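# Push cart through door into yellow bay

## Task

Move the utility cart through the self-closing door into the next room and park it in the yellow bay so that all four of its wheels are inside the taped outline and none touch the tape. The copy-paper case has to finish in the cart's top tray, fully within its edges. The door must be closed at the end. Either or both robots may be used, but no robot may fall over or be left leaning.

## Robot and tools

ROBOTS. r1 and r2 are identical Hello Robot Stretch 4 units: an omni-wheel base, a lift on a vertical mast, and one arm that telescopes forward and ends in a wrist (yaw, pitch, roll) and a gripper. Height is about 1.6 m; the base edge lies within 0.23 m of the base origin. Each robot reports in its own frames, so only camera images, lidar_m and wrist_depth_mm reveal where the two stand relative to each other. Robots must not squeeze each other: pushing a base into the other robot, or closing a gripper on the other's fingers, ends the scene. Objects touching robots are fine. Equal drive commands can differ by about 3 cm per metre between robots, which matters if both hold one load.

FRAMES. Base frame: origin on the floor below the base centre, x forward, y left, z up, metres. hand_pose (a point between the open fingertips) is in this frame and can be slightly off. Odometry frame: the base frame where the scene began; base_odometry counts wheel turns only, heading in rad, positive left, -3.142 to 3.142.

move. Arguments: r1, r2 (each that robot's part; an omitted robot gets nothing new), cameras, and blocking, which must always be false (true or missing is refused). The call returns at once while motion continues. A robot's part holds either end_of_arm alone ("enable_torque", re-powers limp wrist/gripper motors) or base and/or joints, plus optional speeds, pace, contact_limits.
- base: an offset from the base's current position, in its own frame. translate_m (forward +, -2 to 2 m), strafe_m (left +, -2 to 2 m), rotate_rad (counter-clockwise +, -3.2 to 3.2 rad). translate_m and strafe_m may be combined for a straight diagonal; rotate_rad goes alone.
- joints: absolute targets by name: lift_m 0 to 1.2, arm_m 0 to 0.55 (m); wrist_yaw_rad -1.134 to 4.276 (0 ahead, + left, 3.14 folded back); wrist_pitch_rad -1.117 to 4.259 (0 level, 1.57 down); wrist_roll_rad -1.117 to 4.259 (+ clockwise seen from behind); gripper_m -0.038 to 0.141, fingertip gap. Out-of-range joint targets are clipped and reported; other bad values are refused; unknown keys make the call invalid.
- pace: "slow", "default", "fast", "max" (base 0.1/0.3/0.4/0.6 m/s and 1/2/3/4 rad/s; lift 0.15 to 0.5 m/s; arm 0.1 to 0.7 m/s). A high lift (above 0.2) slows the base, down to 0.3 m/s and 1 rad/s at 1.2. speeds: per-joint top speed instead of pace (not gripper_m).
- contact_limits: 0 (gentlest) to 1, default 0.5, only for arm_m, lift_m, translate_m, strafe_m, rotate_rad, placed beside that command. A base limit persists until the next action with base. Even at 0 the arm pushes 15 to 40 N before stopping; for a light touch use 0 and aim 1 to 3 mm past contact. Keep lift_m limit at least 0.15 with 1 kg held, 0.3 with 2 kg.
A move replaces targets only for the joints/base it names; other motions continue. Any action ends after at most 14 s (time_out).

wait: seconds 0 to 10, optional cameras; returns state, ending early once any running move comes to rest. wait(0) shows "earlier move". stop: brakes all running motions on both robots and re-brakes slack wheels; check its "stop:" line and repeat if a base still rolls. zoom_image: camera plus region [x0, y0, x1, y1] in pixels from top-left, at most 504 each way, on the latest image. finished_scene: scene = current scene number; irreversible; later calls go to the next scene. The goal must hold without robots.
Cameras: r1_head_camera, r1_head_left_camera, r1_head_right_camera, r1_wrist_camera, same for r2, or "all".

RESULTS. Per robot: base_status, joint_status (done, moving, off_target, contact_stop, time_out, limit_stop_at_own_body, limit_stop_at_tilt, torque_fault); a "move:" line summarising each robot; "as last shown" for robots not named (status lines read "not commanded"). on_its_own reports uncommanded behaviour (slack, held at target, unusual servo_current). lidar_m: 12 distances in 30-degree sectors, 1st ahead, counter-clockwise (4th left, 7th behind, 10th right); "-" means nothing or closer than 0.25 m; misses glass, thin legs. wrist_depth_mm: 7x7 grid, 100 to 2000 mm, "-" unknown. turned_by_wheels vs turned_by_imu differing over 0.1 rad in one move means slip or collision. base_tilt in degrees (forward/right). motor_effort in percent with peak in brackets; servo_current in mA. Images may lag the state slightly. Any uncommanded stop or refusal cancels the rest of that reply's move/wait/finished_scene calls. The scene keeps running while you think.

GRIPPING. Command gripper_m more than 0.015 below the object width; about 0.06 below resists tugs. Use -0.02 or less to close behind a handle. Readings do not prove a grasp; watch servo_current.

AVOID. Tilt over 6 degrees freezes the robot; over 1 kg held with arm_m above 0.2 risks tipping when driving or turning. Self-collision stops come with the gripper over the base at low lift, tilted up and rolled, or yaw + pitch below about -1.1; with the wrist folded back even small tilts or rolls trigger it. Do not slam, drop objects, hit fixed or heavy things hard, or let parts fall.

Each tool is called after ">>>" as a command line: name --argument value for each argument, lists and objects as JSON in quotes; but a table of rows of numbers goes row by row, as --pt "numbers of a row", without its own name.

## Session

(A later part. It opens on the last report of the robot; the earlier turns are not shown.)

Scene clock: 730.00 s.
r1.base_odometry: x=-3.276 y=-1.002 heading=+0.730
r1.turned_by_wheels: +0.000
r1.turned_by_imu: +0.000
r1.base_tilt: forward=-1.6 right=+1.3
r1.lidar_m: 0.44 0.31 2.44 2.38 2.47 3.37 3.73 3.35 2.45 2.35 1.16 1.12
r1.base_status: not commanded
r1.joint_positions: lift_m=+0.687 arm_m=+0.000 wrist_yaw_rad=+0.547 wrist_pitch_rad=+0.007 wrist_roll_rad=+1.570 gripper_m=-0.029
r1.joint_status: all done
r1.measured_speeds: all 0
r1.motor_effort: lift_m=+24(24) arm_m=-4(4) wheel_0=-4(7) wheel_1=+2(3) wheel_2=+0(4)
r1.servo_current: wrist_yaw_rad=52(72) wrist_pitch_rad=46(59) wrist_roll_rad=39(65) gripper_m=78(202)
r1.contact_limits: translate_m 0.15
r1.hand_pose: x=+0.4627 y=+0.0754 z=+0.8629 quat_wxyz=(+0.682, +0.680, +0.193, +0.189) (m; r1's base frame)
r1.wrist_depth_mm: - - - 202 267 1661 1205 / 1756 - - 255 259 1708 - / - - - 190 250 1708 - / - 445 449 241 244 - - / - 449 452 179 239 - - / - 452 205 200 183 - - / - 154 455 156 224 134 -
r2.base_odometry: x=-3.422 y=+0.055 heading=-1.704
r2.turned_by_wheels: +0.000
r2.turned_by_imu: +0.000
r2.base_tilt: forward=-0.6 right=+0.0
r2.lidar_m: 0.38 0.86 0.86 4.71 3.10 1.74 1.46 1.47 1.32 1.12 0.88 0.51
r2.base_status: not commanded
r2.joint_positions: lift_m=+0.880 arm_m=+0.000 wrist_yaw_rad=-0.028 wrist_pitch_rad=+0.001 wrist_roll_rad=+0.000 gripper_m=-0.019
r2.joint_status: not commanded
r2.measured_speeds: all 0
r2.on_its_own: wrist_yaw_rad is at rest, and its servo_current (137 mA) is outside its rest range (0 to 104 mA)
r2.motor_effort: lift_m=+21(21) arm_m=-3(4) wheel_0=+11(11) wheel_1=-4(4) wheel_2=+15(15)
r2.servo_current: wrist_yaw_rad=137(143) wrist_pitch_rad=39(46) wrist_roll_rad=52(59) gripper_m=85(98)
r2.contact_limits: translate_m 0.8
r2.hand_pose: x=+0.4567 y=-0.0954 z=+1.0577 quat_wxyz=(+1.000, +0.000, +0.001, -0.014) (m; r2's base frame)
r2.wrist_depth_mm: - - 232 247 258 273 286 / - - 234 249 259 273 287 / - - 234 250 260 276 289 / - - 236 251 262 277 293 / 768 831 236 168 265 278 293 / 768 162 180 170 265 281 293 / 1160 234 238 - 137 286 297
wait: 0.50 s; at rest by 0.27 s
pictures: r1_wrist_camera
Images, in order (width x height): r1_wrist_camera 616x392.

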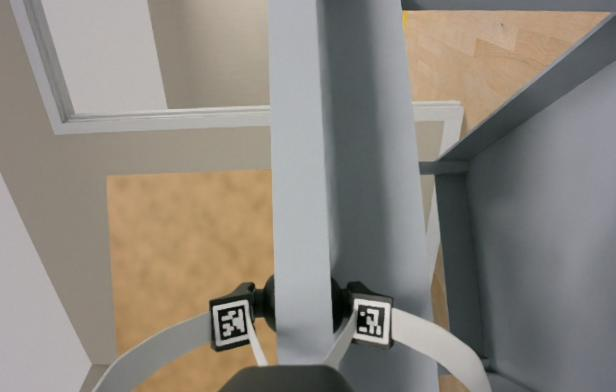

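>>> move --blocking false --r1 '{"base":{"translate_m":-0.1,"strafe_m":-0.055},"pace":"slow","contact_limits":{"translate_m":0.6}}'

>>> wait --seconds 3

>>> wait --seconds 0.5 --cameras '["r1_wrist_camera"]'

Scene clock: 738.17 s.
move: r1 moving
r1.base_odometry: x=-3.280 y=-1.016 heading=+0.730
r1.turned_by_wheels: +0.000
r1.turned_by_imu: +0.000
r1.base_tilt: forward=-1.6 right=+1.3
r1.lidar_m: 0.44 0.33 2.48 2.37 2.49 3.41 3.72 3.38 2.45 2.36 1.19 1.14
r1.base_status: translate_m moving; strafe_m moving
r1.joint_positions: lift_m=+0.687 arm_m=+0.000 wrist_yaw_rad=+0.548 wrist_pitch_rad=+0.007 wrist_roll_rad=+1.570 gripper_m=-0.029
r1.joint_status: not commanded
r1.measured_speeds: translate_m=-0.050 strafe_m=-0.027 rotate_rad=+0.003 lift_m=+0.000 arm_m=+0.000 wrist_yaw_rad=+0.016 wrist_pitch_rad=+0.000 wrist_roll_rad=+0.000
r1.motor_effort: lift_m=+24(24) arm_m=-4(4) wheel_0=-3(6) wheel_1=-5(9) wheel_2=+7(9)
r1.servo_current: wrist_yaw_rad=39(65) wrist_pitch_rad=52(59) wrist_roll_rad=52(65) gripper_m=85(85)
r1.contact_limits: translate_m 0.6
r1.hand_pose: x=+0.4626 y=+0.0756 z=+0.8629 quat_wxyz=(+0.682, +0.680, +0.194, +0.189) (m; r1's base frame)
r1.wrist_depth_mm: - - - 257 262 1661 1182 / 1808 - - 253 255 1708 - / - - - 245 249 854 - / - 442 445 241 242 - - / - 445 449 178 237 - - / - 452 186 202 183 - - / - 154 459 155 226 - -
r2.base_odometry: x=-3.422 y=+0.055 heading=-1.704
r2.turned_by_wheels: +0.000
r2.turned_by_imu: +0.000
r2.base_tilt: forward=-0.7 right=+0.0
r2.lidar_m: 0.40 0.87 0.85 4.72 3.13 1.71 1.46 1.47 1.33 1.11 0.93 0.53
r2.base_status: not commanded
r2.joint_positions: lift_m=+0.880 arm_m=+0.000 wrist_yaw_rad=-0.028 wrist_pitch_rad=+0.001 wrist_roll_rad=+0.000 gripper_m=-0.019
r2.joint_status: not commanded
r2.measured_speeds: all 0
r2.motor_effort: lift_m=+21(21) arm_m=-4(4) wheel_0=+11(11) wheel_1=-4(4) wheel_2=+15(15)
r2.servo_current: wrist_yaw_rad=137(143) wrist_pitch_rad=39(46) wrist_roll_rad=52(59) gripper_m=91(91)
r2.contact_limits: translate_m 0.8
r2.hand_pose: x=+0.4567 y=-0.0954 z=+1.0577 quat_wxyz=(+1.000, +0.000, +0.001, -0.014) (m; r2's base frame)
r2.wrist_depth_mm: - - 232 248 258 272 287 / - - 234 250 259 273 287 / - - 234 249 262 276 289 / - - 236 252 263 277 291 / 778 233 236 168 265 278 291 / 759 162 179 169 265 281 293 / - 234 240 - 136 286 297
pictures: none

Scene clock: 739.97 s.
earlier move: r1 done
r1.base_odometry: x=-3.313 y=-1.110 heading=+0.730
r1.turned_by_wheels: +0.000
r1.turned_by_imu: +0.000
r1.base_tilt: forward=-1.6 right=+1.3
r1.lidar_m: 0.42 0.33 2.54 2.41 2.54 3.43 3.65 3.28 2.42 2.31 2.41 1.17
r1.base_status: done
r1.joint_positions: lift_m=+0.687 arm_m=+0.000 wrist_yaw_rad=+0.553 wrist_pitch_rad=+0.007 wrist_roll_rad=+1.570 gripper_m=-0.029
r1.joint_status: not commanded
r1.measured_speeds: all 0
r1.motor_effort: lift_m=+24(24) arm_m=-4(4) wheel_0=-5(6) wheel_1=-5(9) wheel_2=+6(15)
r1.servo_current: wrist_yaw_rad=52(72) wrist_pitch_rad=59(59) wrist_roll_rad=39(65) gripper_m=65(85)
r1.contact_limits: translate_m 0.6
r1.hand_pose: x=+0.4623 y=+0.0770 z=+0.8627 quat_wxyz=(+0.681, +0.679, +0.195, +0.191) (m; r1's base frame)
r1.wrist_depth_mm: 1756 - - - 272 1661 1160 / 1863 - - 258 262 1756 - / - - - 250 253 1983 - / - 449 445 245 246 - - / - 445 449 181 239 - - / - 449 449 193 182 - - / - 449 182 142 226 131 -
r2.base_odometry: x=-3.422 y=+0.055 heading=-1.704
r2.turned_by_wheels: +0.000
r2.turned_by_imu: +0.000
r2.base_tilt: forward=-0.7 right=+0.0
r2.lidar_m: 0.40 0.90 0.89 1.24 3.09 1.75 1.47 1.46 1.32 1.11 0.88 0.52
r2.base_status: not commanded
r2.joint_positions: lift_m=+0.880 arm_m=+0.000 wrist_yaw_rad=-0.028 wrist_pitch_rad=+0.001 wrist_roll_rad=+0.000 gripper_m=-0.019
r2.joint_status: not commanded
r2.measured_speeds: all 0
r2.on_its_own: wrist_yaw_rad is at rest, and its servo_current (130 mA) is outside its rest range (0 to 104 mA)
r2.motor_effort: lift_m=+21(21) arm_m=-3(4) wheel_0=+11(12) wheel_1=-4(4) wheel_2=+15(15)
r2.servo_current: wrist_yaw_rad=130(150) wrist_pitch_rad=39(46) wrist_roll_rad=52(59) gripper_m=91(98)
r2.contact_limits: translate_m 0.8
r2.hand_pose: x=+0.4567 y=-0.0954 z=+1.0577 quat_wxyz=(+1.000, +0.000, +0.001, -0.014) (m; r2's base frame)
r2.wrist_depth_mm: - - 231 247 258 273 286 / - - 232 248 260 273 287 / - - 234 250 262 276 290 / - - 236 251 262 278 291 / - - 236 169 265 278 291 / 759 229 179 169 264 281 291 / 1138 235 239 - 137 287 296
wait: 1.80 of 3 s (r1 has come to rest)
pictures: none

Scene clock: 740.47 s.
r1.base_odometry: x=-3.313 y=-1.110 heading=+0.730
r1.turned_by_wheels: +0.000
r1.turned_by_imu: +0.000
r1.base_tilt: forward=-1.6 right=+1.3
r1.lidar_m: 0.46 0.33 2.53 2.42 2.52 3.46 3.63 3.28 2.40 2.31 2.39 1.19
r1.base_status: done
r1.joint_positions: lift_m=+0.687 arm_m=+0.000 wrist_yaw_rad=+0.553 wrist_pitch_rad=+0.007 wrist_roll_rad=+1.570 gripper_m=-0.029
r1.joint_status: not commanded
r1.measured_speeds: all 0
r1.motor_effort: lift_m=+24(24) arm_m=-4(4) wheel_0=-5(6) wheel_1=-5(9) wheel_2=+5(15)
r1.servo_current: wrist_yaw_rad=52(72) wrist_pitch_rad=46(59) wrist_roll_rad=52(65) gripper_m=78(85)
r1.contact_limits: translate_m 0.6
r1.hand_pose: x=+0.4623 y=+0.0770 z=+0.8627 quat_wxyz=(+0.681, +0.679, +0.195, +0.191) (m; r1's base frame)
r1.wrist_depth_mm: 1808 - - - 271 1661 1182 / 1921 - - 258 263 1661 - / - - - 250 253 1983 - / - 445 449 244 247 - - / - 445 449 181 240 - - / - 449 449 193 182 - - / - 445 182 142 227 132 -
r2.base_odometry: x=-3.422 y=+0.055 heading=-1.704
r2.turned_by_wheels: +0.000
r2.turned_by_imu: +0.000
r2.base_tilt: forward=-0.7 right=+0.0
r2.lidar_m: 0.37 0.92 0.88 1.26 3.12 1.73 1.47 1.47 1.30 1.12 0.93 0.51
r2.base_status: not commanded
r2.joint_positions: lift_m=+0.880 arm_m=+0.000 wrist_yaw_rad=-0.028 wrist_pitch_rad=+0.001 wrist_roll_rad=+0.000 gripper_m=-0.019
r2.joint_status: not commanded
r2.measured_speeds: all 0
r2.on_its_own: wrist_yaw_rad is at rest, and its servo_current (130 mA) is outside its rest range (0 to 104 mA)
r2.motor_effort: lift_m=+21(21) arm_m=-3(4) wheel_0=+11(12) wheel_1=-3(4) wheel_2=+15(15)
r2.servo_current: wrist_yaw_rad=130(150) wrist_pitch_rad=39(46) wrist_roll_rad=46(59) gripper_m=85(98)
r2.contact_limits: translate_m 0.8
r2.hand_pose: x=+0.4567 y=-0.0954 z=+1.0577 quat_wxyz=(+1.000, +0.000, +0.001, -0.014) (m; r2's base frame)
r2.wrist_depth_mm: - - 230 247 258 272 286 / - - 234 249 259 273 287 / - - 233 250 260 274 289 / - - 236 251 263 278 291 / - - 235 169 264 278 293 / 759 229 179 169 265 281 294 / 1118 235 241 - 136 287 297
wait: 0.50 s; at rest by 0.27 s
pictures: r1_wrist_camera
Images, in order (width x height): r1_wrist_camera 616x392.

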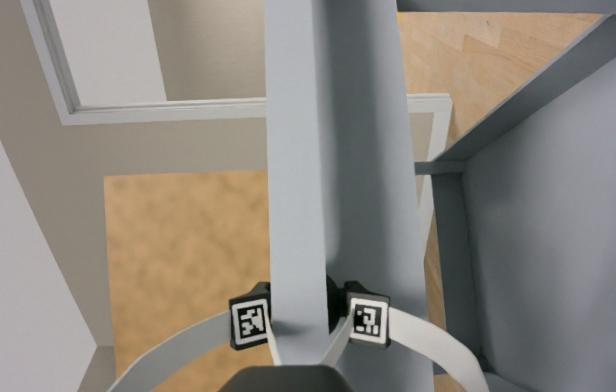

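>>> move --blocking false --r1 '{"base":{"translate_m":-0.25,"strafe_m":-0.15},"pace":"slow","contact_limits":{"translate_m":0.6}}'

>>> wait --seconds 5

>>> wait --seconds 0.5 --cameras '["r1_wrist_camera","r1_head_camera"]'

Scene clock: 747.33 s.
move: r1 moving
r1.base_odometry: x=-3.318 y=-1.123 heading=+0.730
r1.turned_by_wheels: +0.000
r1.turned_by_imu: +0.000
r1.base_tilt: forward=-1.6 right=+1.3
r1.lidar_m: 0.44 0.33 2.52 2.43 2.51 3.46 3.60 3.27 2.40 2.29 2.37 1.17
r1.base_status: translate_m moving; strafe_m moving
r1.joint_positions: lift_m=+0.687 arm_m=+0.000 wrist_yaw_rad=+0.553 wrist_pitch_rad=+0.007 wrist_roll_rad=+1.570 gripper_m=-0.029
r1.joint_status: not commanded
r1.measured_speeds: translate_m=-0.048 strafe_m=-0.028 rotate_rad=-0.001 lift_m=+0.000 arm_m=+0.000 wrist_yaw_rad=+0.000 wrist_pitch_rad=+0.000 wrist_roll_rad=+0.000
r1.motor_effort: lift_m=+24(24) arm_m=-4(4) wheel_0=+1(6) wheel_1=-9(9) wheel_2=+12(12)
r1.servo_current: wrist_yaw_rad=46(59) wrist_pitch_rad=46(59) wrist_roll_rad=46(52) gripper_m=72(85)
r1.contact_limits: translate_m 0.6
r1.hand_pose: x=+0.4623 y=+0.0770 z=+0.8627 quat_wxyz=(+0.681, +0.679, +0.195, +0.191) (m; r1's base frame)
r1.wrist_depth_mm: 1808 - - - 270 1661 1205 / 1983 - - 257 259 1708 - / - - - 249 252 1863 - / - 442 449 244 246 - - / - 449 452 180 239 - - / - 449 204 194 181 - - / - 445 182 141 227 132 -
r2.base_odometry: x=-3.422 y=+0.055 heading=-1.704
r2.turned_by_wheels: +0.000
r2.turned_by_imu: +0.000
r2.base_tilt: forward=-0.7 right=+0.0
r2.lidar_m: 0.34 0.93 0.89 1.24 3.10 1.75 1.46 1.46 1.29 1.12 0.90 0.52
r2.base_status: not commanded
r2.joint_positions: lift_m=+0.880 arm_m=+0.000 wrist_yaw_rad=-0.028 wrist_pitch_rad=+0.001 wrist_roll_rad=+0.000 gripper_m=-0.019
r2.joint_status: not commanded
r2.measured_speeds: all 0
r2.motor_effort: lift_m=+21(21) arm_m=-4(4) wheel_0=+11(11) wheel_1=-4(4) wheel_2=+15(15)
r2.servo_current: wrist_yaw_rad=130(137) wrist_pitch_rad=39(46) wrist_roll_rad=39(59) gripper_m=85(91)
r2.contact_limits: translate_m 0.8
r2.hand_pose: x=+0.4567 y=-0.0954 z=+1.0577 quat_wxyz=(+1.000, +0.000, +0.001, -0.014) (m; r2's base frame)
r2.wrist_depth_mm: - - 231 248 259 273 286 / - - 234 248 259 274 287 / - - 233 250 262 276 289 / - - 235 251 263 276 290 / - - 236 169 264 278 291 / - 230 179 170 266 279 294 / - 234 239 - 136 285 297
pictures: none

Scene clock: 750.90 s.
earlier move: r1 done
r1.base_odometry: x=-3.400 y=-1.388 heading=+0.729
r1.turned_by_wheels: -0.001
r1.turned_by_imu: -0.002
r1.base_tilt: forward=-1.6 right=+1.3
r1.lidar_m: 0.44 0.38 2.68 2.56 2.68 3.44 3.35 3.09 2.25 2.16 2.22 0.49
r1.base_status: done
r1.joint_positions: lift_m=+0.687 arm_m=+0.000 wrist_yaw_rad=+0.549 wrist_pitch_rad=+0.008 wrist_roll_rad=+1.570 gripper_m=-0.029
r1.joint_status: not commanded
r1.measured_speeds: all 0
r1.motor_effort: lift_m=+24(24) arm_m=-4(4) wheel_0=-1(6) wheel_1=-4(13) wheel_2=+1(12)
r1.servo_current: wrist_yaw_rad=59(72) wrist_pitch_rad=52(59) wrist_roll_rad=52(78) gripper_m=59(85)
r1.contact_limits: translate_m 0.6
r1.hand_pose: x=+0.4626 y=+0.0758 z=+0.8626 quat_wxyz=(+0.682, +0.680, +0.194, +0.189) (m; r1's base frame)
r1.wrist_depth_mm: - - - 149 206 - - / - 399 404 153 211 - - / - 415 421 156 216 - - / - 442 445 160 223 - - / - 477 473 166 229 - - / - - 187 - 181 1661 - / - - 179 145 241 521 -
r2.base_odometry: x=-3.422 y=+0.055 heading=-1.704
r2.turned_by_wheels: +0.000
r2.turned_by_imu: +0.001
r2.base_tilt: forward=-0.6 right=+0.0
r2.lidar_m: 0.40 0.72 0.75 1.00 3.09 1.73 1.44 1.44 1.32 1.13 0.88 0.51
r2.base_status: not commanded
r2.joint_positions: lift_m=+0.880 arm_m=+0.000 wrist_yaw_rad=-0.028 wrist_pitch_rad=+0.001 wrist_roll_rad=+0.000 gripper_m=-0.019
r2.joint_status: not commanded
r2.measured_speeds: all 0
r2.on_its_own: wrist_yaw_rad is at rest, and its servo_current (130 mA) is outside its rest range (0 to 104 mA)
r2.motor_effort: lift_m=+21(21) arm_m=-3(4) wheel_0=+11(12) wheel_1=-4(4) wheel_2=+15(15)
r2.servo_current: wrist_yaw_rad=130(143) wrist_pitch_rad=39(46) wrist_roll_rad=46(59) gripper_m=85(98)
r2.contact_limits: translate_m 0.8
r2.hand_pose: x=+0.4567 y=-0.0954 z=+1.0577 quat_wxyz=(+1.000, +0.000, +0.001, -0.014) (m; r2's base frame)
r2.wrist_depth_mm: - - 232 249 258 274 286 / - - 233 248 260 274 287 / - - 234 250 260 276 289 / - - 236 251 263 278 290 / - - 236 169 265 278 291 / - - 179 169 264 281 293 / - 235 238 - 137 287 296
wait: 3.57 of 5 s (r1 has come to rest)
pictures: none

Scene clock: 751.40 s.
r1.base_odometry: x=-3.400 y=-1.388 heading=+0.729
r1.turned_by_wheels: +0.000
r1.turned_by_imu: +0.000
r1.base_tilt: forward=-1.6 right=+1.3
r1.lidar_m: 0.44 0.38 2.67 2.56 2.68 3.44 3.36 3.08 2.24 2.13 2.22 0.51
r1.base_status: done
r1.joint_positions: lift_m=+0.687 arm_m=+0.000 wrist_yaw_rad=+0.549 wrist_pitch_rad=+0.008 wrist_roll_rad=+1.570 gripper_m=-0.029
r1.joint_status: not commanded
r1.measured_speeds: all 0
r1.motor_effort: lift_m=+24(24) arm_m=-4(4) wheel_0=+0(6) wheel_1=-4(13) wheel_2=+1(12)
r1.servo_current: wrist_yaw_rad=39(72) wrist_pitch_rad=46(59) wrist_roll_rad=46(78) gripper_m=65(85)
r1.contact_limits: translate_m 0.6
r1.hand_pose: x=+0.4626 y=+0.0758 z=+0.8626 quat_wxyz=(+0.682, +0.680, +0.194, +0.189) (m; r1's base frame)
r1.wrist_depth_mm: - - - 149 206 - - / - 402 404 152 211 - - / - 415 418 156 216 - - / - 439 445 160 222 - - / - 473 477 165 229 - - / - - 187 - 181 1708 - / - - 179 145 241 521 -
r2.base_odometry: x=-3.422 y=+0.055 heading=-1.704
r2.turned_by_wheels: +0.000
r2.turned_by_imu: +0.000
r2.base_tilt: forward=-0.7 right=+0.1
r2.lidar_m: 0.41 0.74 0.75 1.00 3.12 1.75 1.44 1.46 1.33 1.12 0.87 0.51
r2.base_status: not commanded
r2.joint_positions: lift_m=+0.880 arm_m=+0.000 wrist_yaw_rad=-0.028 wrist_pitch_rad=+0.001 wrist_roll_rad=+0.000 gripper_m=-0.019
r2.joint_status: not commanded
r2.measured_speeds: all 0
r2.on_its_own: wrist_yaw_rad is at rest, and its servo_current (124 mA) is outside its rest range (0 to 104 mA)
r2.motor_effort: lift_m=+21(21) arm_m=-4(4) wheel_0=+11(12) wheel_1=-4(4) wheel_2=+15(15)
r2.servo_current: wrist_yaw_rad=124(143) wrist_pitch_rad=46(46) wrist_roll_rad=46(59) gripper_m=85(98)
r2.contact_limits: translate_m 0.8
r2.hand_pose: x=+0.4567 y=-0.0954 z=+1.0577 quat_wxyz=(+1.000, +0.000, +0.001, -0.014) (m; r2's base frame)
r2.wrist_depth_mm: - - 231 247 258 273 287 / - - 233 250 259 273 287 / - - 233 249 262 276 289 / - - 234 251 262 277 291 / - - 236 169 265 279 291 / - - 179 170 265 281 293 / - 235 238 - 136 286 297
wait: 0.50 s; at rest by 0.27 s
pictures: r1_head_camera, r1_wrist_camera
Images, in order (width x height): r1_head_camera 420x560, r1_wrist_camera 616x392.

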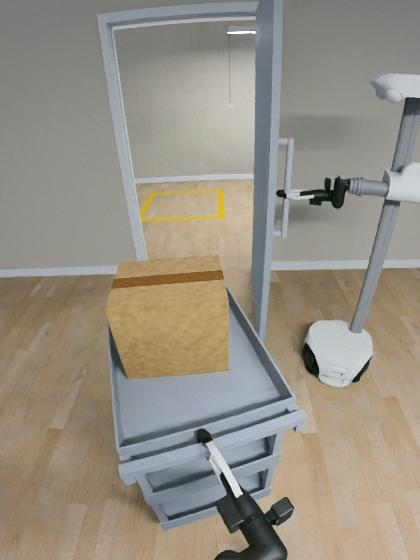

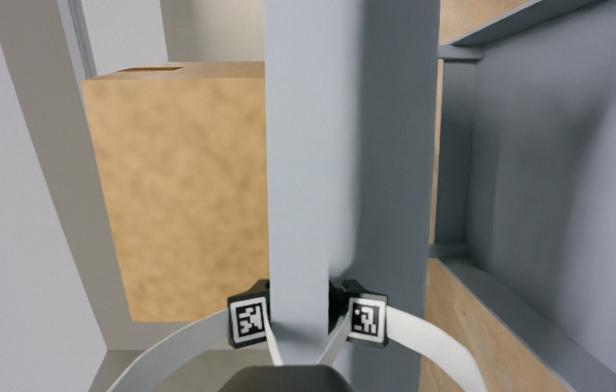

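>>> move --blocking false --r1 '{"base":{"translate_m":-0.16,"strafe_m":0.34},"joints":{"wrist_yaw_rad":0.08},"speeds":{"wrist_yaw_rad":0.12},"pace":"slow","contact_limits":{"translate_m":0.6}}'

>>> wait --seconds 6

>>> wait --seconds 1 --cameras '["r1_wrist_camera","r1_head_camera"]'

Scene clock: 773.87 s.
move: r1 moving
r1.base_odometry: x=-3.411 y=-1.383 heading=+0.729
r1.turned_by_wheels: +0.000
r1.turned_by_imu: +0.000
r1.base_tilt: forward=-1.6 right=+1.3
r1.lidar_m: 0.45 0.39 2.66 2.57 2.68 3.43 3.33 3.07 2.28 2.15 2.25 0.50
r1.base_status: translate_m moving; strafe_m moving
r1.joint_positions: lift_m=+0.687 arm_m=+0.000 wrist_yaw_rad=+0.499 wrist_pitch_rad=+0.008 wrist_roll_rad=+1.570 gripper_m=-0.029
r1.joint_status: wrist_yaw_rad moving
r1.measured_speeds: translate_m=-0.021 strafe_m=+0.044 rotate_rad=-0.002 lift_m=+0.000 arm_m=+0.000 wrist_yaw_rad=-0.128 wrist_pitch_rad=+0.000 wrist_roll_rad=+0.000
r1.motor_effort: lift_m=+24(24) arm_m=-4(4) wheel_0=-8(11) wheel_1=+3(5) wheel_2=+5(6)
r1.servo_current: wrist_yaw_rad=46(72) wrist_pitch_rad=52(59) wrist_roll_rad=52(65) gripper_m=65(65)
r1.contact_limits: translate_m 0.6
r1.hand_pose: x=+0.4660 y=+0.0611 z=+0.8626 quat_wxyz=(+0.686, +0.684, +0.177, +0.172) (m; r1's base frame)
r1.wrist_depth_mm: - - - 154 212 1576 - / - - 484 157 216 - - / - 415 421 218 220 - - / - 436 442 164 224 - - / - 469 469 167 230 - - / - 508 202 - 181 1618 - / - - 179 144 240 140 -
r2.base_odometry: x=-3.422 y=+0.055 heading=-1.704
r2.turned_by_wheels: +0.000
r2.turned_by_imu: +0.000
r2.base_tilt: forward=-0.7 right=+0.0
r2.lidar_m: 0.38 0.72 0.75 0.98 3.07 1.73 1.45 1.45 1.29 1.11 0.89 0.53
r2.base_status: not commanded
r2.joint_positions: lift_m=+0.880 arm_m=+0.000 wrist_yaw_rad=-0.028 wrist_pitch_rad=+0.001 wrist_roll_rad=+0.000 gripper_m=-0.019
r2.joint_status: not commanded
r2.measured_speeds: all 0
r2.motor_effort: lift_m=+21(21) arm_m=-4(4) wheel_0=+10(11) wheel_1=-4(4) wheel_2=+15(15)
r2.servo_current: wrist_yaw_rad=130(143) wrist_pitch_rad=39(52) wrist_roll_rad=46(52) gripper_m=91(98)
r2.contact_limits: translate_m 0.8
r2.hand_pose: x=+0.4567 y=-0.0954 z=+1.0577 quat_wxyz=(+1.000, +0.000, +0.001, -0.014) (m; r2's base frame)
r2.wrist_depth_mm: - - 232 249 259 273 287 / - - 233 249 259 273 287 / - - 234 251 260 276 290 / - - 236 252 262 278 291 / - - 235 169 264 278 291 / - - 179 169 264 281 294 / - 235 238 - 137 286 297
pictures: none

Scene clock: 778.40 s.
earlier move: r1 done
r1.base_odometry: x=-3.745 y=-1.241 heading=+0.729
r1.turned_by_wheels: +0.000
r1.turned_by_imu: -0.001
r1.base_tilt: forward=-1.6 right=+1.3
r1.lidar_m: 0.41 2.75 2.31 2.23 2.33 3.22 3.19 3.27 2.59 2.49 2.59 0.37
r1.base_status: done
r1.joint_positions: lift_m=+0.687 arm_m=+0.000 wrist_yaw_rad=+0.076 wrist_pitch_rad=+0.008 wrist_roll_rad=+1.570 gripper_m=-0.029
r1.joint_status: all done
r1.measured_speeds: all 0
r1.motor_effort: lift_m=+24(24) arm_m=-4(4) wheel_0=-6(14) wheel_1=+3(6) wheel_2=-2(6)
r1.servo_current: wrist_yaw_rad=52(91) wrist_pitch_rad=52(65) wrist_roll_rad=72(72) gripper_m=65(72)
r1.contact_limits: translate_m 0.6
r1.hand_pose: x=+0.4651 y=-0.0651 z=+0.8626 quat_wxyz=(+0.707, +0.706, +0.030, +0.024) (m; r1's base frame)
r1.wrist_depth_mm: - 362 366 123 180 181 - / - 382 387 130 190 - - / - 418 418 - 199 - - / - 466 459 - 211 - - / - - 508 153 224 1708 - / - - 187 163 181 1618 - / - - 180 127 251 1397 1205
r2.base_odometry: x=-3.422 y=+0.055 heading=-1.704
r2.turned_by_wheels: +0.000
r2.turned_by_imu: +0.001
r2.base_tilt: forward=-0.7 right=+0.0
r2.lidar_m: 0.39 0.96 0.74 1.32 3.09 1.72 1.44 1.45 1.33 1.11 0.88 0.51
r2.base_status: not commanded
r2.joint_positions: lift_m=+0.880 arm_m=+0.000 wrist_yaw_rad=-0.028 wrist_pitch_rad=+0.001 wrist_roll_rad=+0.000 gripper_m=-0.019
r2.joint_status: not commanded
r2.measured_speeds: all 0
r2.on_its_own: wrist_yaw_rad is at rest, and its servo_current (130 mA) is outside its rest range (0 to 104 mA)
r2.motor_effort: lift_m=+21(21) arm_m=-3(4) wheel_0=+11(11) wheel_1=-4(4) wheel_2=+15(15)
r2.servo_current: wrist_yaw_rad=130(143) wrist_pitch_rad=39(52) wrist_roll_rad=59(59) gripper_m=85(98)
r2.contact_limits: translate_m 0.8
r2.hand_pose: x=+0.4567 y=-0.0954 z=+1.0577 quat_wxyz=(+1.000, +0.000, +0.001, -0.014) (m; r2's base frame)
r2.wrist_depth_mm: - - 232 249 259 274 286 / - - 232 250 260 274 287 / - - 234 250 262 276 289 / - - 235 252 263 277 290 / - - 236 169 265 279 290 / - - 180 170 265 281 294 / - 234 240 - 137 286 296
wait: 4.53 of 6 s (r1 has come to rest)
pictures: none

Scene clock: 779.40 s.
r1.base_odometry: x=-3.745 y=-1.241 heading=+0.729
r1.turned_by_wheels: +0.000
r1.turned_by_imu: +0.000
r1.base_tilt: forward=-1.6 right=+1.3
r1.lidar_m: 0.42 2.73 2.34 2.23 2.32 3.20 3.19 3.28 2.61 2.50 2.59 0.39
r1.base_status: done
r1.joint_positions: lift_m=+0.687 arm_m=+0.000 wrist_yaw_rad=+0.076 wrist_pitch_rad=+0.008 wrist_roll_rad=+1.570 gripper_m=-0.029
r1.joint_status: all done
r1.measured_speeds: all 0
r1.motor_effort: lift_m=+24(24) arm_m=-4(4) wheel_0=-7(14) wheel_1=+3(6) wheel_2=-2(6)
r1.servo_current: wrist_yaw_rad=46(91) wrist_pitch_rad=52(65) wrist_roll_rad=39(72) gripper_m=59(72)
r1.contact_limits: translate_m 0.6
r1.hand_pose: x=+0.4651 y=-0.0651 z=+0.8626 quat_wxyz=(+0.707, +0.706, +0.030, +0.024) (m; r1's base frame)
r1.wrist_depth_mm: - 359 366 123 181 181 - / - 384 384 130 190 - - / - 418 421 - 200 - - / - 462 459 - 211 - - / - - 504 154 223 1708 - / - - 187 162 181 1576 - / - - 179 126 250 1397 1205
r2.base_odometry: x=-3.422 y=+0.055 heading=-1.704
r2.turned_by_wheels: +0.000
r2.turned_by_imu: +0.000
r2.base_tilt: forward=-0.6 right=+0.0
r2.lidar_m: 0.39 0.96 0.76 1.34 3.11 1.73 1.46 1.45 1.33 1.12 0.89 0.51
r2.base_status: not commanded
r2.joint_positions: lift_m=+0.880 arm_m=+0.000 wrist_yaw_rad=-0.028 wrist_pitch_rad=+0.001 wrist_roll_rad=+0.000 gripper_m=-0.019
r2.joint_status: not commanded
r2.measured_speeds: all 0
r2.on_its_own: wrist_yaw_rad is at rest, and its servo_current (130 mA) is outside its rest range (0 to 104 mA)
r2.motor_effort: lift_m=+21(21) arm_m=-3(4) wheel_0=+11(11) wheel_1=-4(4) wheel_2=+15(15)
r2.servo_current: wrist_yaw_rad=130(143) wrist_pitch_rad=39(52) wrist_roll_rad=46(59) gripper_m=91(98)
r2.contact_limits: translate_m 0.8
r2.hand_pose: x=+0.4567 y=-0.0954 z=+1.0577 quat_wxyz=(+1.000, +0.000, +0.001, -0.014) (m; r2's base frame)
r2.wrist_depth_mm: - - 231 247 259 273 286 / - - 233 248 260 273 289 / - - 233 250 260 276 287 / - - 236 250 263 277 291 / - - 236 169 264 278 291 / - - 179 169 264 281 293 / - 234 239 - 136 286 297
wait: 1.00 s; at rest by 0.27 s
pictures: r1_head_camera, r1_wrist_camera
Images, in order (width x height): r1_head_camera 420x560, r1_wrist_camera 616x392.

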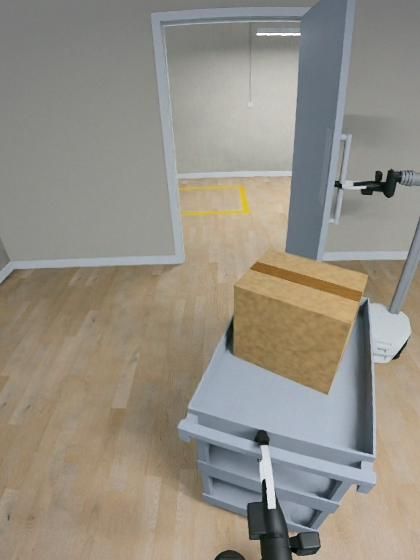

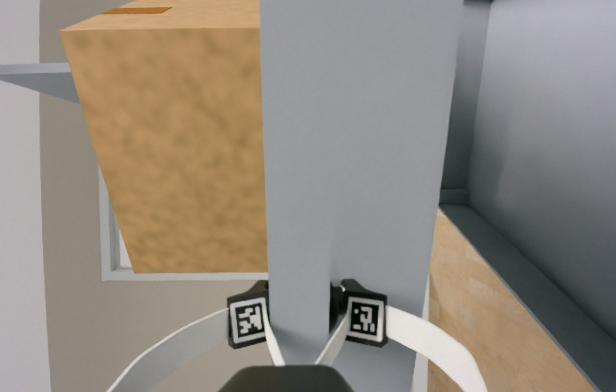

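>>> move --blocking false --r1 '{"base":{"translate_m":-0.26,"strafe_m":-0.04},"pace":"slow","contact_limits":{"translate_m":0.6}}'

>>> wait --seconds 6

>>> wait --seconds 1 --cameras '["r1_wrist_camera","r1_head_camera"]'

Scene clock: 797.17 s.
move: r1 moving
r1.base_odometry: x=-3.753 y=-1.251 heading=+0.728
r1.turned_by_wheels: -0.001
r1.turned_by_imu: -0.001
r1.base_tilt: forward=-1.6 right=+1.3
r1.lidar_m: 0.41 2.74 2.33 2.23 2.33 3.16 3.17 3.28 2.58 2.49 2.59 0.37
r1.base_status: translate_m moving; strafe_m moving
r1.joint_positions: lift_m=+0.687 arm_m=+0.000 wrist_yaw_rad=+0.077 wrist_pitch_rad=+0.008 wrist_roll_rad=+1.570 gripper_m=-0.029
r1.joint_status: not commanded
r1.measured_speeds: translate_m=-0.050 strafe_m=-0.007 rotate_rad=-0.003 lift_m=+0.000 arm_m=+0.000 wrist_yaw_rad=+0.002 wrist_pitch_rad=+0.000 wrist_roll_rad=+0.000
r1.motor_effort: lift_m=+24(24) arm_m=-4(4) wheel_0=-9(11) wheel_1=-5(8) wheel_2=+8(10)
r1.servo_current: wrist_yaw_rad=39(59) wrist_pitch_rad=52(59) wrist_roll_rad=33(59) gripper_m=52(65)
r1.contact_limits: translate_m 0.6
r1.hand_pose: x=+0.4652 y=-0.0649 z=+0.8625 quat_wxyz=(+0.707, +0.706, +0.030, +0.025) (m; r1's base frame)
r1.wrist_depth_mm: - 362 368 121 178 178 - / - 379 382 128 187 - - / - 415 418 - 198 - - / - 462 459 - 209 - - / - - 512 153 223 1756 - / - - 187 - 182 1576 - / - - 179 145 253 1397 1205
r2.base_odometry: x=-3.422 y=+0.055 heading=-1.704
r2.turned_by_wheels: +0.000
r2.turned_by_imu: +0.000
r2.base_tilt: forward=-0.6 right=+0.0
r2.lidar_m: 0.39 0.98 0.77 1.31 3.11 1.73 1.47 1.44 1.32 1.10 0.87 0.49
r2.base_status: not commanded
r2.joint_positions: lift_m=+0.880 arm_m=+0.000 wrist_yaw_rad=-0.028 wrist_pitch_rad=+0.001 wrist_roll_rad=+0.000 gripper_m=-0.019
r2.joint_status: not commanded
r2.measured_speeds: all 0
r2.motor_effort: lift_m=+21(21) arm_m=-4(4) wheel_0=+11(11) wheel_1=-3(4) wheel_2=+15(15)
r2.servo_current: wrist_yaw_rad=130(143) wrist_pitch_rad=39(39) wrist_roll_rad=52(59) gripper_m=91(98)
r2.contact_limits: translate_m 0.8
r2.hand_pose: x=+0.4567 y=-0.0954 z=+1.0577 quat_wxyz=(+1.000, +0.000, +0.001, -0.014) (m; r2's base frame)
r2.wrist_depth_mm: - - 232 248 257 272 287 / - - 232 250 259 273 287 / - - 234 250 260 276 287 / - - 235 251 262 278 291 / - - 235 169 265 278 291 / - - 179 169 263 279 293 / - 235 240 - 137 287 296
pictures: none

Scene clock: 800.57 s.
earlier move: r1 done
r1.base_odometry: x=-3.913 y=-1.444 heading=+0.729
r1.turned_by_wheels: +0.001
r1.turned_by_imu: +0.001
r1.base_tilt: forward=-1.6 right=+1.3
r1.lidar_m: 0.43 0.51 2.36 2.26 2.31 3.00 2.89 3.04 2.53 2.46 2.54 0.38
r1.base_status: done
r1.joint_positions: lift_m=+0.687 arm_m=+0.000 wrist_yaw_rad=+0.083 wrist_pitch_rad=+0.008 wrist_roll_rad=+1.570 gripper_m=-0.029
r1.joint_status: not commanded
r1.measured_speeds: all 0
r1.motor_effort: lift_m=+24(24) arm_m=-4(4) wheel_0=+0(11) wheel_1=-3(8) wheel_2=+4(13)
r1.servo_current: wrist_yaw_rad=59(65) wrist_pitch_rad=59(59) wrist_roll_rad=59(65) gripper_m=59(72)
r1.contact_limits: translate_m 0.6
r1.hand_pose: x=+0.4655 y=-0.0632 z=+0.8625 quat_wxyz=(+0.707, +0.706, +0.032, +0.026) (m; r1's base frame)
r1.wrist_depth_mm: - 338 342 102 154 158 - / - 377 377 108 169 170 - / - 424 427 - 183 - - / - 496 484 - 199 - - / - - - - 219 1576 - / - - - - 182 1618 1281 / - - 176 126 266 1430 1205
r2.base_odometry: x=-3.422 y=+0.055 heading=-1.704
r2.turned_by_wheels: +0.000
r2.turned_by_imu: +0.000
r2.base_tilt: forward=-0.6 right=+0.1
r2.lidar_m: 0.39 3.27 0.98 0.97 3.09 1.73 1.45 1.46 1.30 1.11 0.87 0.51
r2.base_status: not commanded
r2.joint_positions: lift_m=+0.880 arm_m=+0.000 wrist_yaw_rad=-0.028 wrist_pitch_rad=+0.001 wrist_roll_rad=+0.000 gripper_m=-0.019
r2.joint_status: not commanded
r2.measured_speeds: all 0
r2.on_its_own: wrist_yaw_rad is at rest, and its servo_current (137 mA) is outside its rest range (0 to 104 mA)
r2.motor_effort: lift_m=+21(21) arm_m=-4(4) wheel_0=+11(12) wheel_1=-4(4) wheel_2=+15(15)
r2.servo_current: wrist_yaw_rad=137(143) wrist_pitch_rad=39(52) wrist_roll_rad=52(59) gripper_m=91(98)
r2.contact_limits: translate_m 0.8
r2.hand_pose: x=+0.4567 y=-0.0954 z=+1.0577 quat_wxyz=(+1.000, +0.000, +0.001, -0.014) (m; r2's base frame)
r2.wrist_depth_mm: - - 230 247 258 273 286 / - - 234 249 259 273 287 / - - 234 250 260 276 289 / - - 235 251 263 278 290 / - - 236 169 265 279 291 / - - 179 170 265 281 293 / - 235 239 - 137 286 297
wait: 3.40 of 6 s (r1 has come to rest)
pictures: none

Scene clock: 801.57 s.
r1.base_odometry: x=-3.913 y=-1.444 heading=+0.729
r1.turned_by_wheels: +0.000
r1.turned_by_imu: +0.000
r1.base_tilt: forward=-1.6 right=+1.3
r1.lidar_m: 0.42 0.53 2.38 2.26 2.31 3.00 2.88 3.01 2.56 2.46 2.55 0.37
r1.base_status: done
r1.joint_positions: lift_m=+0.687 arm_m=+0.000 wrist_yaw_rad=+0.083 wrist_pitch_rad=+0.008 wrist_roll_rad=+1.570 gripper_m=-0.029
r1.joint_status: not commanded
r1.measured_speeds: all 0
r1.motor_effort: lift_m=+24(24) arm_m=-4(4) wheel_0=+0(11) wheel_1=-3(8) wheel_2=+4(13)
r1.servo_current: wrist_yaw_rad=52(65) wrist_pitch_rad=52(59) wrist_roll_rad=46(65) gripper_m=59(72)
r1.contact_limits: translate_m 0.6
r1.hand_pose: x=+0.4655 y=-0.0632 z=+0.8625 quat_wxyz=(+0.707, +0.706, +0.032, +0.026) (m; r1's base frame)
r1.wrist_depth_mm: - 342 342 101 155 158 - / - 377 379 108 169 169 - / - 421 421 - 183 - - / - 492 484 - 200 - - / - - - - 219 1576 - / - - - - 182 1618 1255 / - - 176 126 266 1397 1229
r2.base_odometry: x=-3.422 y=+0.055 heading=-1.704
r2.turned_by_wheels: +0.000
r2.turned_by_imu: +0.000
r2.base_tilt: forward=-0.7 right=+0.0
r2.lidar_m: 0.39 3.29 0.99 0.95 3.13 1.76 1.46 1.46 1.33 1.13 0.87 0.51
r2.base_status: not commanded
r2.joint_positions: lift_m=+0.880 arm_m=+0.000 wrist_yaw_rad=-0.028 wrist_pitch_rad=+0.001 wrist_roll_rad=+0.000 gripper_m=-0.019
r2.joint_status: not commanded
r2.measured_speeds: all 0
r2.on_its_own: wrist_yaw_rad is at rest, and its servo_current (137 mA) is outside its rest range (0 to 104 mA)
r2.motor_effort: lift_m=+21(21) arm_m=-3(4) wheel_0=+11(12) wheel_1=-3(4) wheel_2=+15(15)
r2.servo_current: wrist_yaw_rad=137(143) wrist_pitch_rad=39(52) wrist_roll_rad=52(59) gripper_m=85(98)
r2.contact_limits: translate_m 0.8
r2.hand_pose: x=+0.4567 y=-0.0954 z=+1.0577 quat_wxyz=(+1.000, +0.000, +0.001, -0.014) (m; r2's base frame)
r2.wrist_depth_mm: - - 231 248 257 273 287 / - - 234 249 260 274 287 / - - 235 250 262 276 289 / - - 235 251 263 277 290 / - - 236 169 264 279 290 / - - 179 169 264 281 294 / - 233 239 - 137 286 296
wait: 1.00 s; at rest by 0.27 s
pictures: r1_head_camera, r1_wrist_camera
Images, in order (width x height): r1_head_camera 420x560, r1_wrist_camera 616x392.

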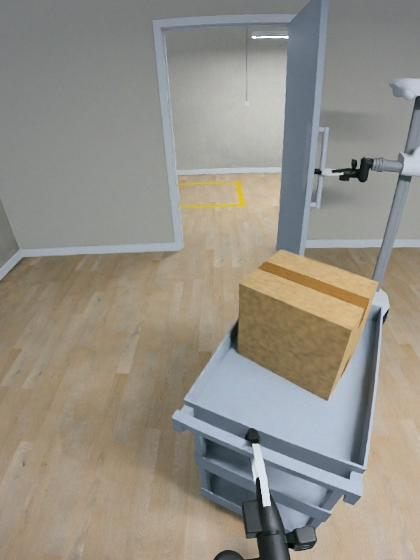

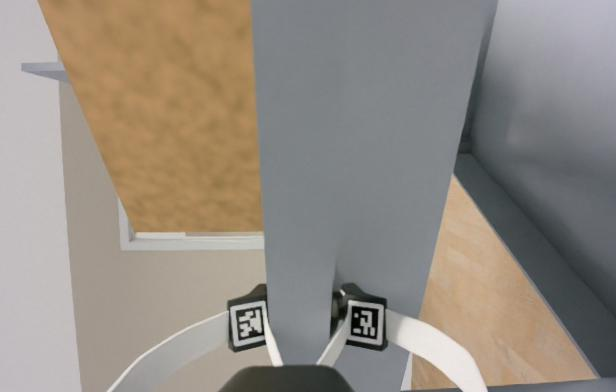

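>>> move --blocking false --r1 '{"base":{"translate_m":-0.2,"strafe_m":-0.14},"pace":"slow","contact_limits":{"translate_m":0.6}}'

>>> wait --seconds 6

>>> wait --seconds 1 --cameras '["r1_wrist_camera","r1_head_camera"]'

Scene clock: 835.93 s.
move: r1 moving
r1.base_odometry: x=-3.916 y=-1.458 heading=+0.730
r1.turned_by_wheels: +0.001
r1.turned_by_imu: +0.001
r1.base_tilt: forward=-1.6 right=+1.2
r1.lidar_m: 0.40 0.55 2.38 2.27 2.33 2.99 2.88 3.01 2.57 2.45 2.54 0.36
r1.base_status: translate_m moving; strafe_m moving
r1.joint_positions: lift_m=+0.687 arm_m=+0.000 wrist_yaw_rad=+0.083 wrist_pitch_rad=+0.008 wrist_roll_rad=+1.570 gripper_m=-0.029
r1.joint_status: not commanded
r1.measured_speeds: translate_m=-0.045 strafe_m=-0.031 rotate_rad=-0.003 lift_m=+0.000 arm_m=+0.000 wrist_yaw_rad=+0.000 wrist_pitch_rad=+0.000 wrist_roll_rad=+0.000
r1.motor_effort: lift_m=+24(24) arm_m=-3(4) wheel_0=+9(9) wheel_1=-6(8) wheel_2=+10(10)
r1.servo_current: wrist_yaw_rad=39(59) wrist_pitch_rad=59(59) wrist_roll_rad=20(78) gripper_m=59(65)
r1.contact_limits: translate_m 0.6
r1.hand_pose: x=+0.4655 y=-0.0632 z=+0.8625 quat_wxyz=(+0.707, +0.706, +0.032, +0.026) (m; r1's base frame)
r1.wrist_depth_mm: - 342 342 102 158 158 - / - 373 377 109 170 171 - / - 421 424 - 183 - - / - 492 480 - 200 - - / - - - - 218 1708 - / - - - - 183 1618 1281 / - - 176 145 181 1397 1205
r2.base_odometry: x=-3.422 y=+0.055 heading=-1.704
r2.turned_by_wheels: +0.000
r2.turned_by_imu: +0.000
r2.base_tilt: forward=-0.6 right=+0.0
r2.lidar_m: 0.40 3.28 1.00 0.97 3.13 1.74 1.45 1.47 1.32 1.11 0.86 0.50
r2.base_status: not commanded
r2.joint_positions: lift_m=+0.880 arm_m=+0.000 wrist_yaw_rad=-0.028 wrist_pitch_rad=+0.001 wrist_roll_rad=+0.000 gripper_m=-0.019
r2.joint_status: not commanded
r2.measured_speeds: all 0
r2.motor_effort: lift_m=+21(21) arm_m=-4(4) wheel_0=+11(11) wheel_1=-3(4) wheel_2=+15(15)
r2.servo_current: wrist_yaw_rad=137(143) wrist_pitch_rad=39(46) wrist_roll_rad=39(59) gripper_m=91(91)
r2.contact_limits: translate_m 0.8
r2.hand_pose: x=+0.4567 y=-0.0954 z=+1.0577 quat_wxyz=(+1.000, +0.000, +0.001, -0.014) (m; r2's base frame)
r2.wrist_depth_mm: - - 232 248 259 272 287 / - - 234 249 260 274 287 / - - 234 251 260 276 290 / - - 236 251 263 277 290 / - - 236 169 265 278 291 / - - 180 170 265 281 293 / - 234 239 - 137 287 297
pictures: none

Scene clock: 839.07 s.
earlier move: r1 done
r1.base_odometry: x=-3.968 y=-1.682 heading=+0.730
r1.turned_by_wheels: +0.000
r1.turned_by_imu: +0.000
r1.base_tilt: forward=-1.6 right=+1.2
r1.lidar_m: 0.40 0.46 2.52 2.40 2.48 2.80 2.68 2.80 2.43 2.30 2.38 0.40
r1.base_status: done
r1.joint_positions: lift_m=+0.687 arm_m=+0.000 wrist_yaw_rad=+0.084 wrist_pitch_rad=+0.008 wrist_roll_rad=+1.570 gripper_m=-0.029
r1.joint_status: not commanded
r1.measured_speeds: all 0
r1.motor_effort: lift_m=+24(24) arm_m=-4(4) wheel_0=+6(10) wheel_1=-2(8) wheel_2=+5(11)
r1.servo_current: wrist_yaw_rad=52(72) wrist_pitch_rad=52(65) wrist_roll_rad=46(78) gripper_m=59(72)
r1.contact_limits: translate_m 0.6
r1.hand_pose: x=+0.4656 y=-0.0630 z=+0.8625 quat_wxyz=(+0.707, +0.706, +0.032, +0.027) (m; r1's base frame)
r1.wrist_depth_mm: - 436 433 126 182 - - / - 379 382 132 190 - - / - 410 413 - 200 - - / - 455 452 - 211 - - / - 508 496 153 222 - - / - - - - 182 1618 - / - - 176 127 246 138 1255
r2.base_odometry: x=-3.422 y=+0.055 heading=-1.704
r2.turned_by_wheels: +0.000
r2.turned_by_imu: +0.000
r2.base_tilt: forward=-0.6 right=+0.0
r2.lidar_m: 0.38 3.27 1.11 1.07 3.09 1.74 1.47 1.41 1.34 1.12 0.90 0.52
r2.base_status: not commanded
r2.joint_positions: lift_m=+0.880 arm_m=+0.000 wrist_yaw_rad=-0.028 wrist_pitch_rad=+0.001 wrist_roll_rad=+0.000 gripper_m=-0.019
r2.joint_status: not commanded
r2.measured_speeds: all 0
r2.on_its_own: wrist_yaw_rad is at rest, and its servo_current (130 mA) is outside its rest range (0 to 104 mA)
r2.motor_effort: lift_m=+21(21) arm_m=-3(4) wheel_0=+11(11) wheel_1=-3(4) wheel_2=+15(15)
r2.servo_current: wrist_yaw_rad=130(143) wrist_pitch_rad=46(46) wrist_roll_rad=52(65) gripper_m=85(98)
r2.contact_limits: translate_m 0.8
r2.hand_pose: x=+0.4567 y=-0.0954 z=+1.0577 quat_wxyz=(+1.000, +0.000, +0.001, -0.014) (m; r2's base frame)
r2.wrist_depth_mm: - - 232 248 259 272 287 / - - 233 249 259 273 287 / - - 234 249 260 276 289 / - - 236 251 263 277 290 / - - 236 169 265 278 291 / - - 179 169 264 281 293 / - 235 239 - 136 287 296
wait: 3.13 of 6 s (r1 has come to rest)
pictures: none

Scene clock: 840.07 s.
r1.base_odometry: x=-3.968 y=-1.682 heading=+0.730
r1.turned_by_wheels: +0.000
r1.turned_by_imu: +0.000
r1.base_tilt: forward=-1.6 right=+1.3
r1.lidar_m: 0.41 0.46 2.52 2.41 2.46 2.79 2.68 2.84 2.44 2.32 2.42 0.39
r1.base_status: done
r1.joint_positions: lift_m=+0.687 arm_m=+0.000 wrist_yaw_rad=+0.084 wrist_pitch_rad=+0.008 wrist_roll_rad=+1.570 gripper_m=-0.029
r1.joint_status: not commanded
r1.measured_speeds: all 0
r1.motor_effort: lift_m=+24(24) arm_m=-4(4) wheel_0=+6(10) wheel_1=-2(8) wheel_2=+5(11)
r1.servo_current: wrist_yaw_rad=65(72) wrist_pitch_rad=46(65) wrist_roll_rad=65(78) gripper_m=59(72)
r1.contact_limits: translate_m 0.6
r1.hand_pose: x=+0.4656 y=-0.0630 z=+0.8625 quat_wxyz=(+0.707, +0.706, +0.032, +0.027) (m; r1's base frame)
r1.wrist_depth_mm: - 436 433 126 182 - - / - 379 382 132 191 - - / - 407 415 - 201 - - / - 455 452 - 211 - - / - 512 500 153 223 - - / - - - - 182 1618 - / - - 177 127 247 138 1281
r2.base_odometry: x=-3.422 y=+0.055 heading=-1.704
r2.turned_by_wheels: +0.000
r2.turned_by_imu: +0.000
r2.base_tilt: forward=-0.6 right=+0.0
r2.lidar_m: 0.39 3.29 1.11 1.07 3.13 1.71 1.45 1.43 1.34 1.11 0.89 0.51
r2.base_status: not commanded
r2.joint_positions: lift_m=+0.880 arm_m=+0.000 wrist_yaw_rad=-0.028 wrist_pitch_rad=+0.001 wrist_roll_rad=+0.000 gripper_m=-0.019
r2.joint_status: not commanded
r2.measured_speeds: all 0
r2.on_its_own: wrist_yaw_rad is at rest, and its servo_current (130 mA) is outside its rest range (0 to 104 mA)
r2.motor_effort: lift_m=+21(21) arm_m=-4(4) wheel_0=+11(11) wheel_1=-4(4) wheel_2=+15(15)
r2.servo_current: wrist_yaw_rad=130(143) wrist_pitch_rad=46(46) wrist_roll_rad=52(65) gripper_m=98(98)
r2.contact_limits: translate_m 0.8
r2.hand_pose: x=+0.4567 y=-0.0954 z=+1.0577 quat_wxyz=(+1.000, +0.000, +0.001, -0.014) (m; r2's base frame)
r2.wrist_depth_mm: - - 230 247 259 273 286 / - - 233 249 260 274 289 / - - 235 250 260 274 290 / - - 235 251 262 278 291 / - - 236 169 264 279 290 / - - 180 170 264 281 294 / - 234 238 - 136 286 296
wait: 1.00 s; at rest by 0.27 s
pictures: r1_head_camera, r1_wrist_camera
Images, in order (width x height): r1_head_camera 420x560, r1_wrist_camera 616x392.

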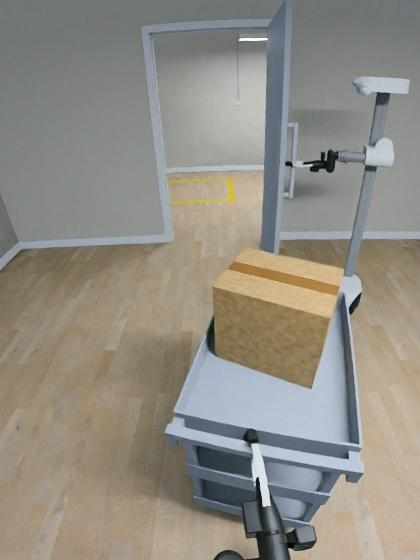

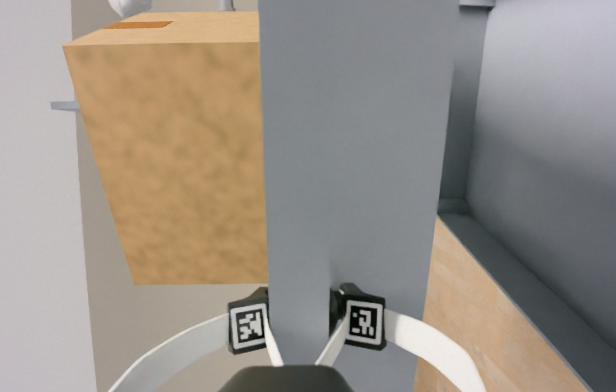

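>>> zoom_image --camera "r1_head_camera" --region '[140, 100, 380, 320]'

Scaled by 2.100 from the camera's 420x560 image, which has a finer 600x800 frame.

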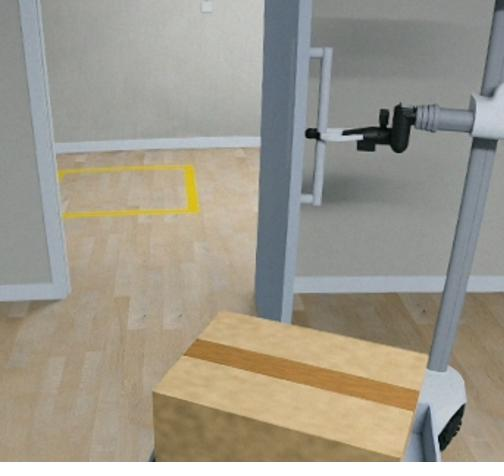

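>>> move --blocking false --r1 '{"base":{"translate_m":-0.03,"strafe_m":-0.18},"pace":"slow","contact_limits":{"translate_m":0.6}}'

>>> wait --seconds 6

>>> wait --seconds 1 --cameras '["r1_wrist_camera","r1_head_camera"]'

Scene clock: 863.57 s.
move: r1 moving
r1.base_odometry: x=-3.961 y=-1.693 heading=+0.731
r1.turned_by_wheels: +0.001
r1.turned_by_imu: +0.001
r1.base_tilt: forward=-1.6 right=+1.2
r1.lidar_m: 0.40 0.45 2.53 2.43 2.51 2.81 2.68 2.80 2.40 2.30 2.39 0.40
r1.base_status: translate_m moving; strafe_m moving
r1.joint_positions: lift_m=+0.687 arm_m=+0.000 wrist_yaw_rad=+0.084 wrist_pitch_rad=+0.008 wrist_roll_rad=+1.570 gripper_m=-0.029
r1.joint_status: not commanded
r1.measured_speeds: translate_m=-0.009 strafe_m=-0.051 rotate_rad=+0.001 lift_m=+0.000 arm_m=+0.000 wrist_yaw_rad=+0.000 wrist_pitch_rad=+0.000 wrist_roll_rad=+0.000
r1.motor_effort: lift_m=+24(24) arm_m=-3(4) wheel_0=+13(13) wheel_1=-3(7) wheel_2=+6(6)
r1.servo_current: wrist_yaw_rad=39(78) wrist_pitch_rad=59(59) wrist_roll_rad=39(59) gripper_m=59(65)
r1.contact_limits: translate_m 0.6
r1.hand_pose: x=+0.4656 y=-0.0628 z=+0.8625 quat_wxyz=(+0.707, +0.706, +0.033, +0.027) (m; r1's base frame)
r1.wrist_depth_mm: - 452 452 124 181 - - / - 377 379 130 190 - - / - 407 415 - 199 - - / - 449 449 - 208 - - / - 508 492 152 220 - - / - - 525 178 184 1708 - / - - 176 - 245 137 1281
r2.base_odometry: x=-3.422 y=+0.055 heading=-1.704
r2.turned_by_wheels: +0.000
r2.turned_by_imu: +0.000
r2.base_tilt: forward=-0.7 right=+0.0
r2.lidar_m: 0.38 3.29 1.08 1.06 3.10 1.74 1.46 1.46 1.30 1.11 0.86 0.52
r2.base_status: not commanded
r2.joint_positions: lift_m=+0.880 arm_m=+0.000 wrist_yaw_rad=-0.028 wrist_pitch_rad=+0.001 wrist_roll_rad=+0.000 gripper_m=-0.019
r2.joint_status: not commanded
r2.measured_speeds: all 0
r2.motor_effort: lift_m=+21(21) arm_m=-3(4) wheel_0=+11(11) wheel_1=-3(4) wheel_2=+15(15)
r2.servo_current: wrist_yaw_rad=137(143) wrist_pitch_rad=39(46) wrist_roll_rad=59(59) gripper_m=91(91)
r2.contact_limits: translate_m 0.8
r2.hand_pose: x=+0.4567 y=-0.0954 z=+1.0577 quat_wxyz=(+1.000, +0.000, +0.001, -0.014) (m; r2's base frame)
r2.wrist_depth_mm: - - 231 247 259 274 289 / - - 234 249 260 274 287 / - - 234 250 262 274 287 / - - 235 251 262 278 290 / - - 236 169 265 278 291 / - - 179 169 264 279 294 / - 235 239 - 137 287 296
pictures: none

Scene clock: 866.10 s.
earlier move: r1 done
r1.base_odometry: x=-3.871 y=-1.836 heading=+0.730
r1.turned_by_wheels: +0.000
r1.turned_by_imu: -0.001
r1.base_tilt: forward=-1.6 right=+1.3
r1.lidar_m: 0.38 0.41 2.66 2.58 2.69 2.78 2.66 2.79 2.25 2.12 2.19 0.42
r1.base_status: done
r1.joint_positions: lift_m=+0.687 arm_m=+0.000 wrist_yaw_rad=+0.085 wrist_pitch_rad=+0.008 wrist_roll_rad=+1.570 gripper_m=-0.029
r1.joint_status: not commanded
r1.measured_speeds: all 0
r1.motor_effort: lift_m=+24(24) arm_m=+4(4) wheel_0=+8(15) wheel_1=+0(7) wheel_2=+2(7)
r1.servo_current: wrist_yaw_rad=52(78) wrist_pitch_rad=52(59) wrist_roll_rad=46(72) gripper_m=59(65)
r1.contact_limits: translate_m 0.6
r1.hand_pose: x=+0.4657 y=-0.0625 z=+0.8625 quat_wxyz=(+0.707, +0.706, +0.033, +0.027) (m; r1's base frame)
r1.wrist_depth_mm: - - - 217 220 1537 - / - - - 219 221 - - / - 418 421 222 224 - - / - 433 433 163 225 - - / - 449 455 166 229 - - / - 477 469 167 182 - - / - 492 176 - 232 137 -
r2.base_odometry: x=-3.422 y=+0.055 heading=-1.704
r2.turned_by_wheels: +0.000
r2.turned_by_imu: +0.000
r2.base_tilt: forward=-0.6 right=+0.0
r2.lidar_m: 0.40 3.29 1.09 1.01 3.13 1.74 1.46 1.46 1.33 1.11 0.90 0.53
r2.base_status: not commanded
r2.joint_positions: lift_m=+0.880 arm_m=+0.000 wrist_yaw_rad=-0.028 wrist_pitch_rad=+0.001 wrist_roll_rad=+0.000 gripper_m=-0.019
r2.joint_status: not commanded
r2.measured_speeds: all 0
r2.on_its_own: wrist_yaw_rad is at rest, and its servo_current (137 mA) is outside its rest range (0 to 104 mA)
r2.motor_effort: lift_m=+21(21) arm_m=-3(4) wheel_0=+11(11) wheel_1=-4(4) wheel_2=+15(15)
r2.servo_current: wrist_yaw_rad=137(143) wrist_pitch_rad=39(46) wrist_roll_rad=46(59) gripper_m=91(98)
r2.contact_limits: translate_m 0.8
r2.hand_pose: x=+0.4567 y=-0.0954 z=+1.0577 quat_wxyz=(+1.000, +0.000, +0.001, -0.014) (m; r2's base frame)
r2.wrist_depth_mm: - - 231 248 259 273 287 / - - 233 250 259 272 289 / - - 233 250 260 276 290 / - - 236 252 263 277 290 / - - 236 169 264 278 291 / - - 179 169 264 281 293 / - 235 239 - 137 287 297
wait: 2.53 of 6 s (r1 has come to rest)
pictures: none

Scene clock: 867.10 s.
r1.base_odometry: x=-3.871 y=-1.836 heading=+0.730
r1.turned_by_wheels: +0.000
r1.turned_by_imu: +0.000
r1.base_tilt: forward=-1.6 right=+1.2
r1.lidar_m: 0.39 0.42 2.68 2.59 2.67 2.78 2.67 2.76 2.23 2.14 2.21 0.43
r1.base_status: done
r1.joint_positions: lift_m=+0.687 arm_m=+0.000 wrist_yaw_rad=+0.085 wrist_pitch_rad=+0.008 wrist_roll_rad=+1.570 gripper_m=-0.029
r1.joint_status: not commanded
r1.measured_speeds: all 0
r1.motor_effort: lift_m=+24(24) arm_m=+4(4) wheel_0=+8(15) wheel_1=+0(7) wheel_2=+2(7)
r1.servo_current: wrist_yaw_rad=59(78) wrist_pitch_rad=46(59) wrist_roll_rad=39(72) gripper_m=59(65)
r1.contact_limits: translate_m 0.6
r1.hand_pose: x=+0.4657 y=-0.0625 z=+0.8625 quat_wxyz=(+0.707, +0.706, +0.033, +0.027) (m; r1's base frame)
r1.wrist_depth_mm: - - - 217 219 1499 - / - - - 220 221 - - / - 415 418 221 224 - - / - 430 439 164 226 - - / - 452 452 166 227 - - / - 477 469 167 182 - - / - 496 177 - 233 137 -
r2.base_odometry: x=-3.422 y=+0.055 heading=-1.704
r2.turned_by_wheels: +0.000
r2.turned_by_imu: +0.000
r2.base_tilt: forward=-0.6 right=+0.0
r2.lidar_m: 0.39 3.31 1.13 1.01 3.14 1.73 1.46 1.45 1.35 1.13 0.90 0.52
r2.base_status: not commanded
r2.joint_positions: lift_m=+0.880 arm_m=+0.000 wrist_yaw_rad=-0.028 wrist_pitch_rad=+0.001 wrist_roll_rad=+0.000 gripper_m=-0.019
r2.joint_status: not commanded
r2.measured_speeds: all 0
r2.on_its_own: wrist_yaw_rad is at rest, and its servo_current (130 mA) is outside its rest range (0 to 104 mA)
r2.motor_effort: lift_m=+21(21) arm_m=-4(4) wheel_0=+11(11) wheel_1=-4(4) wheel_2=+15(15)
r2.servo_current: wrist_yaw_rad=130(143) wrist_pitch_rad=39(46) wrist_roll_rad=39(59) gripper_m=91(98)
r2.contact_limits: translate_m 0.8
r2.hand_pose: x=+0.4567 y=-0.0954 z=+1.0577 quat_wxyz=(+1.000, +0.000, +0.001, -0.014) (m; r2's base frame)
r2.wrist_depth_mm: - - 231 248 258 273 286 / - - 233 248 259 274 289 / - - 234 250 260 274 290 / - - 236 252 263 277 290 / - - 236 169 266 279 291 / - - 179 169 264 279 293 / - 234 239 - 137 286 297
wait: 1.00 s; at rest by 0.27 s
pictures: r1_head_camera, r1_wrist_camera
Images, in order (width x height): r1_head_camera 420x560, r1_wrist_camera 616x392.

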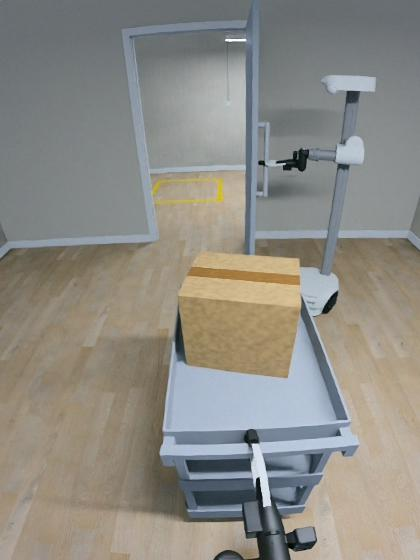

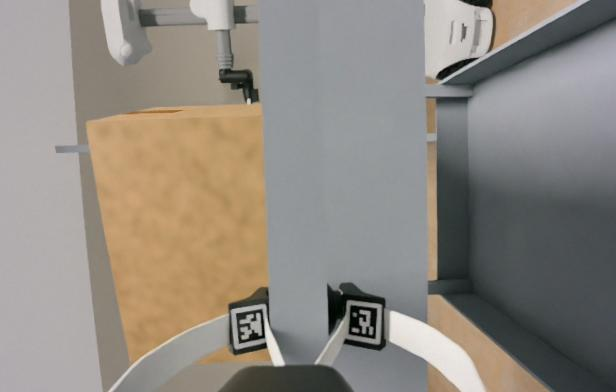

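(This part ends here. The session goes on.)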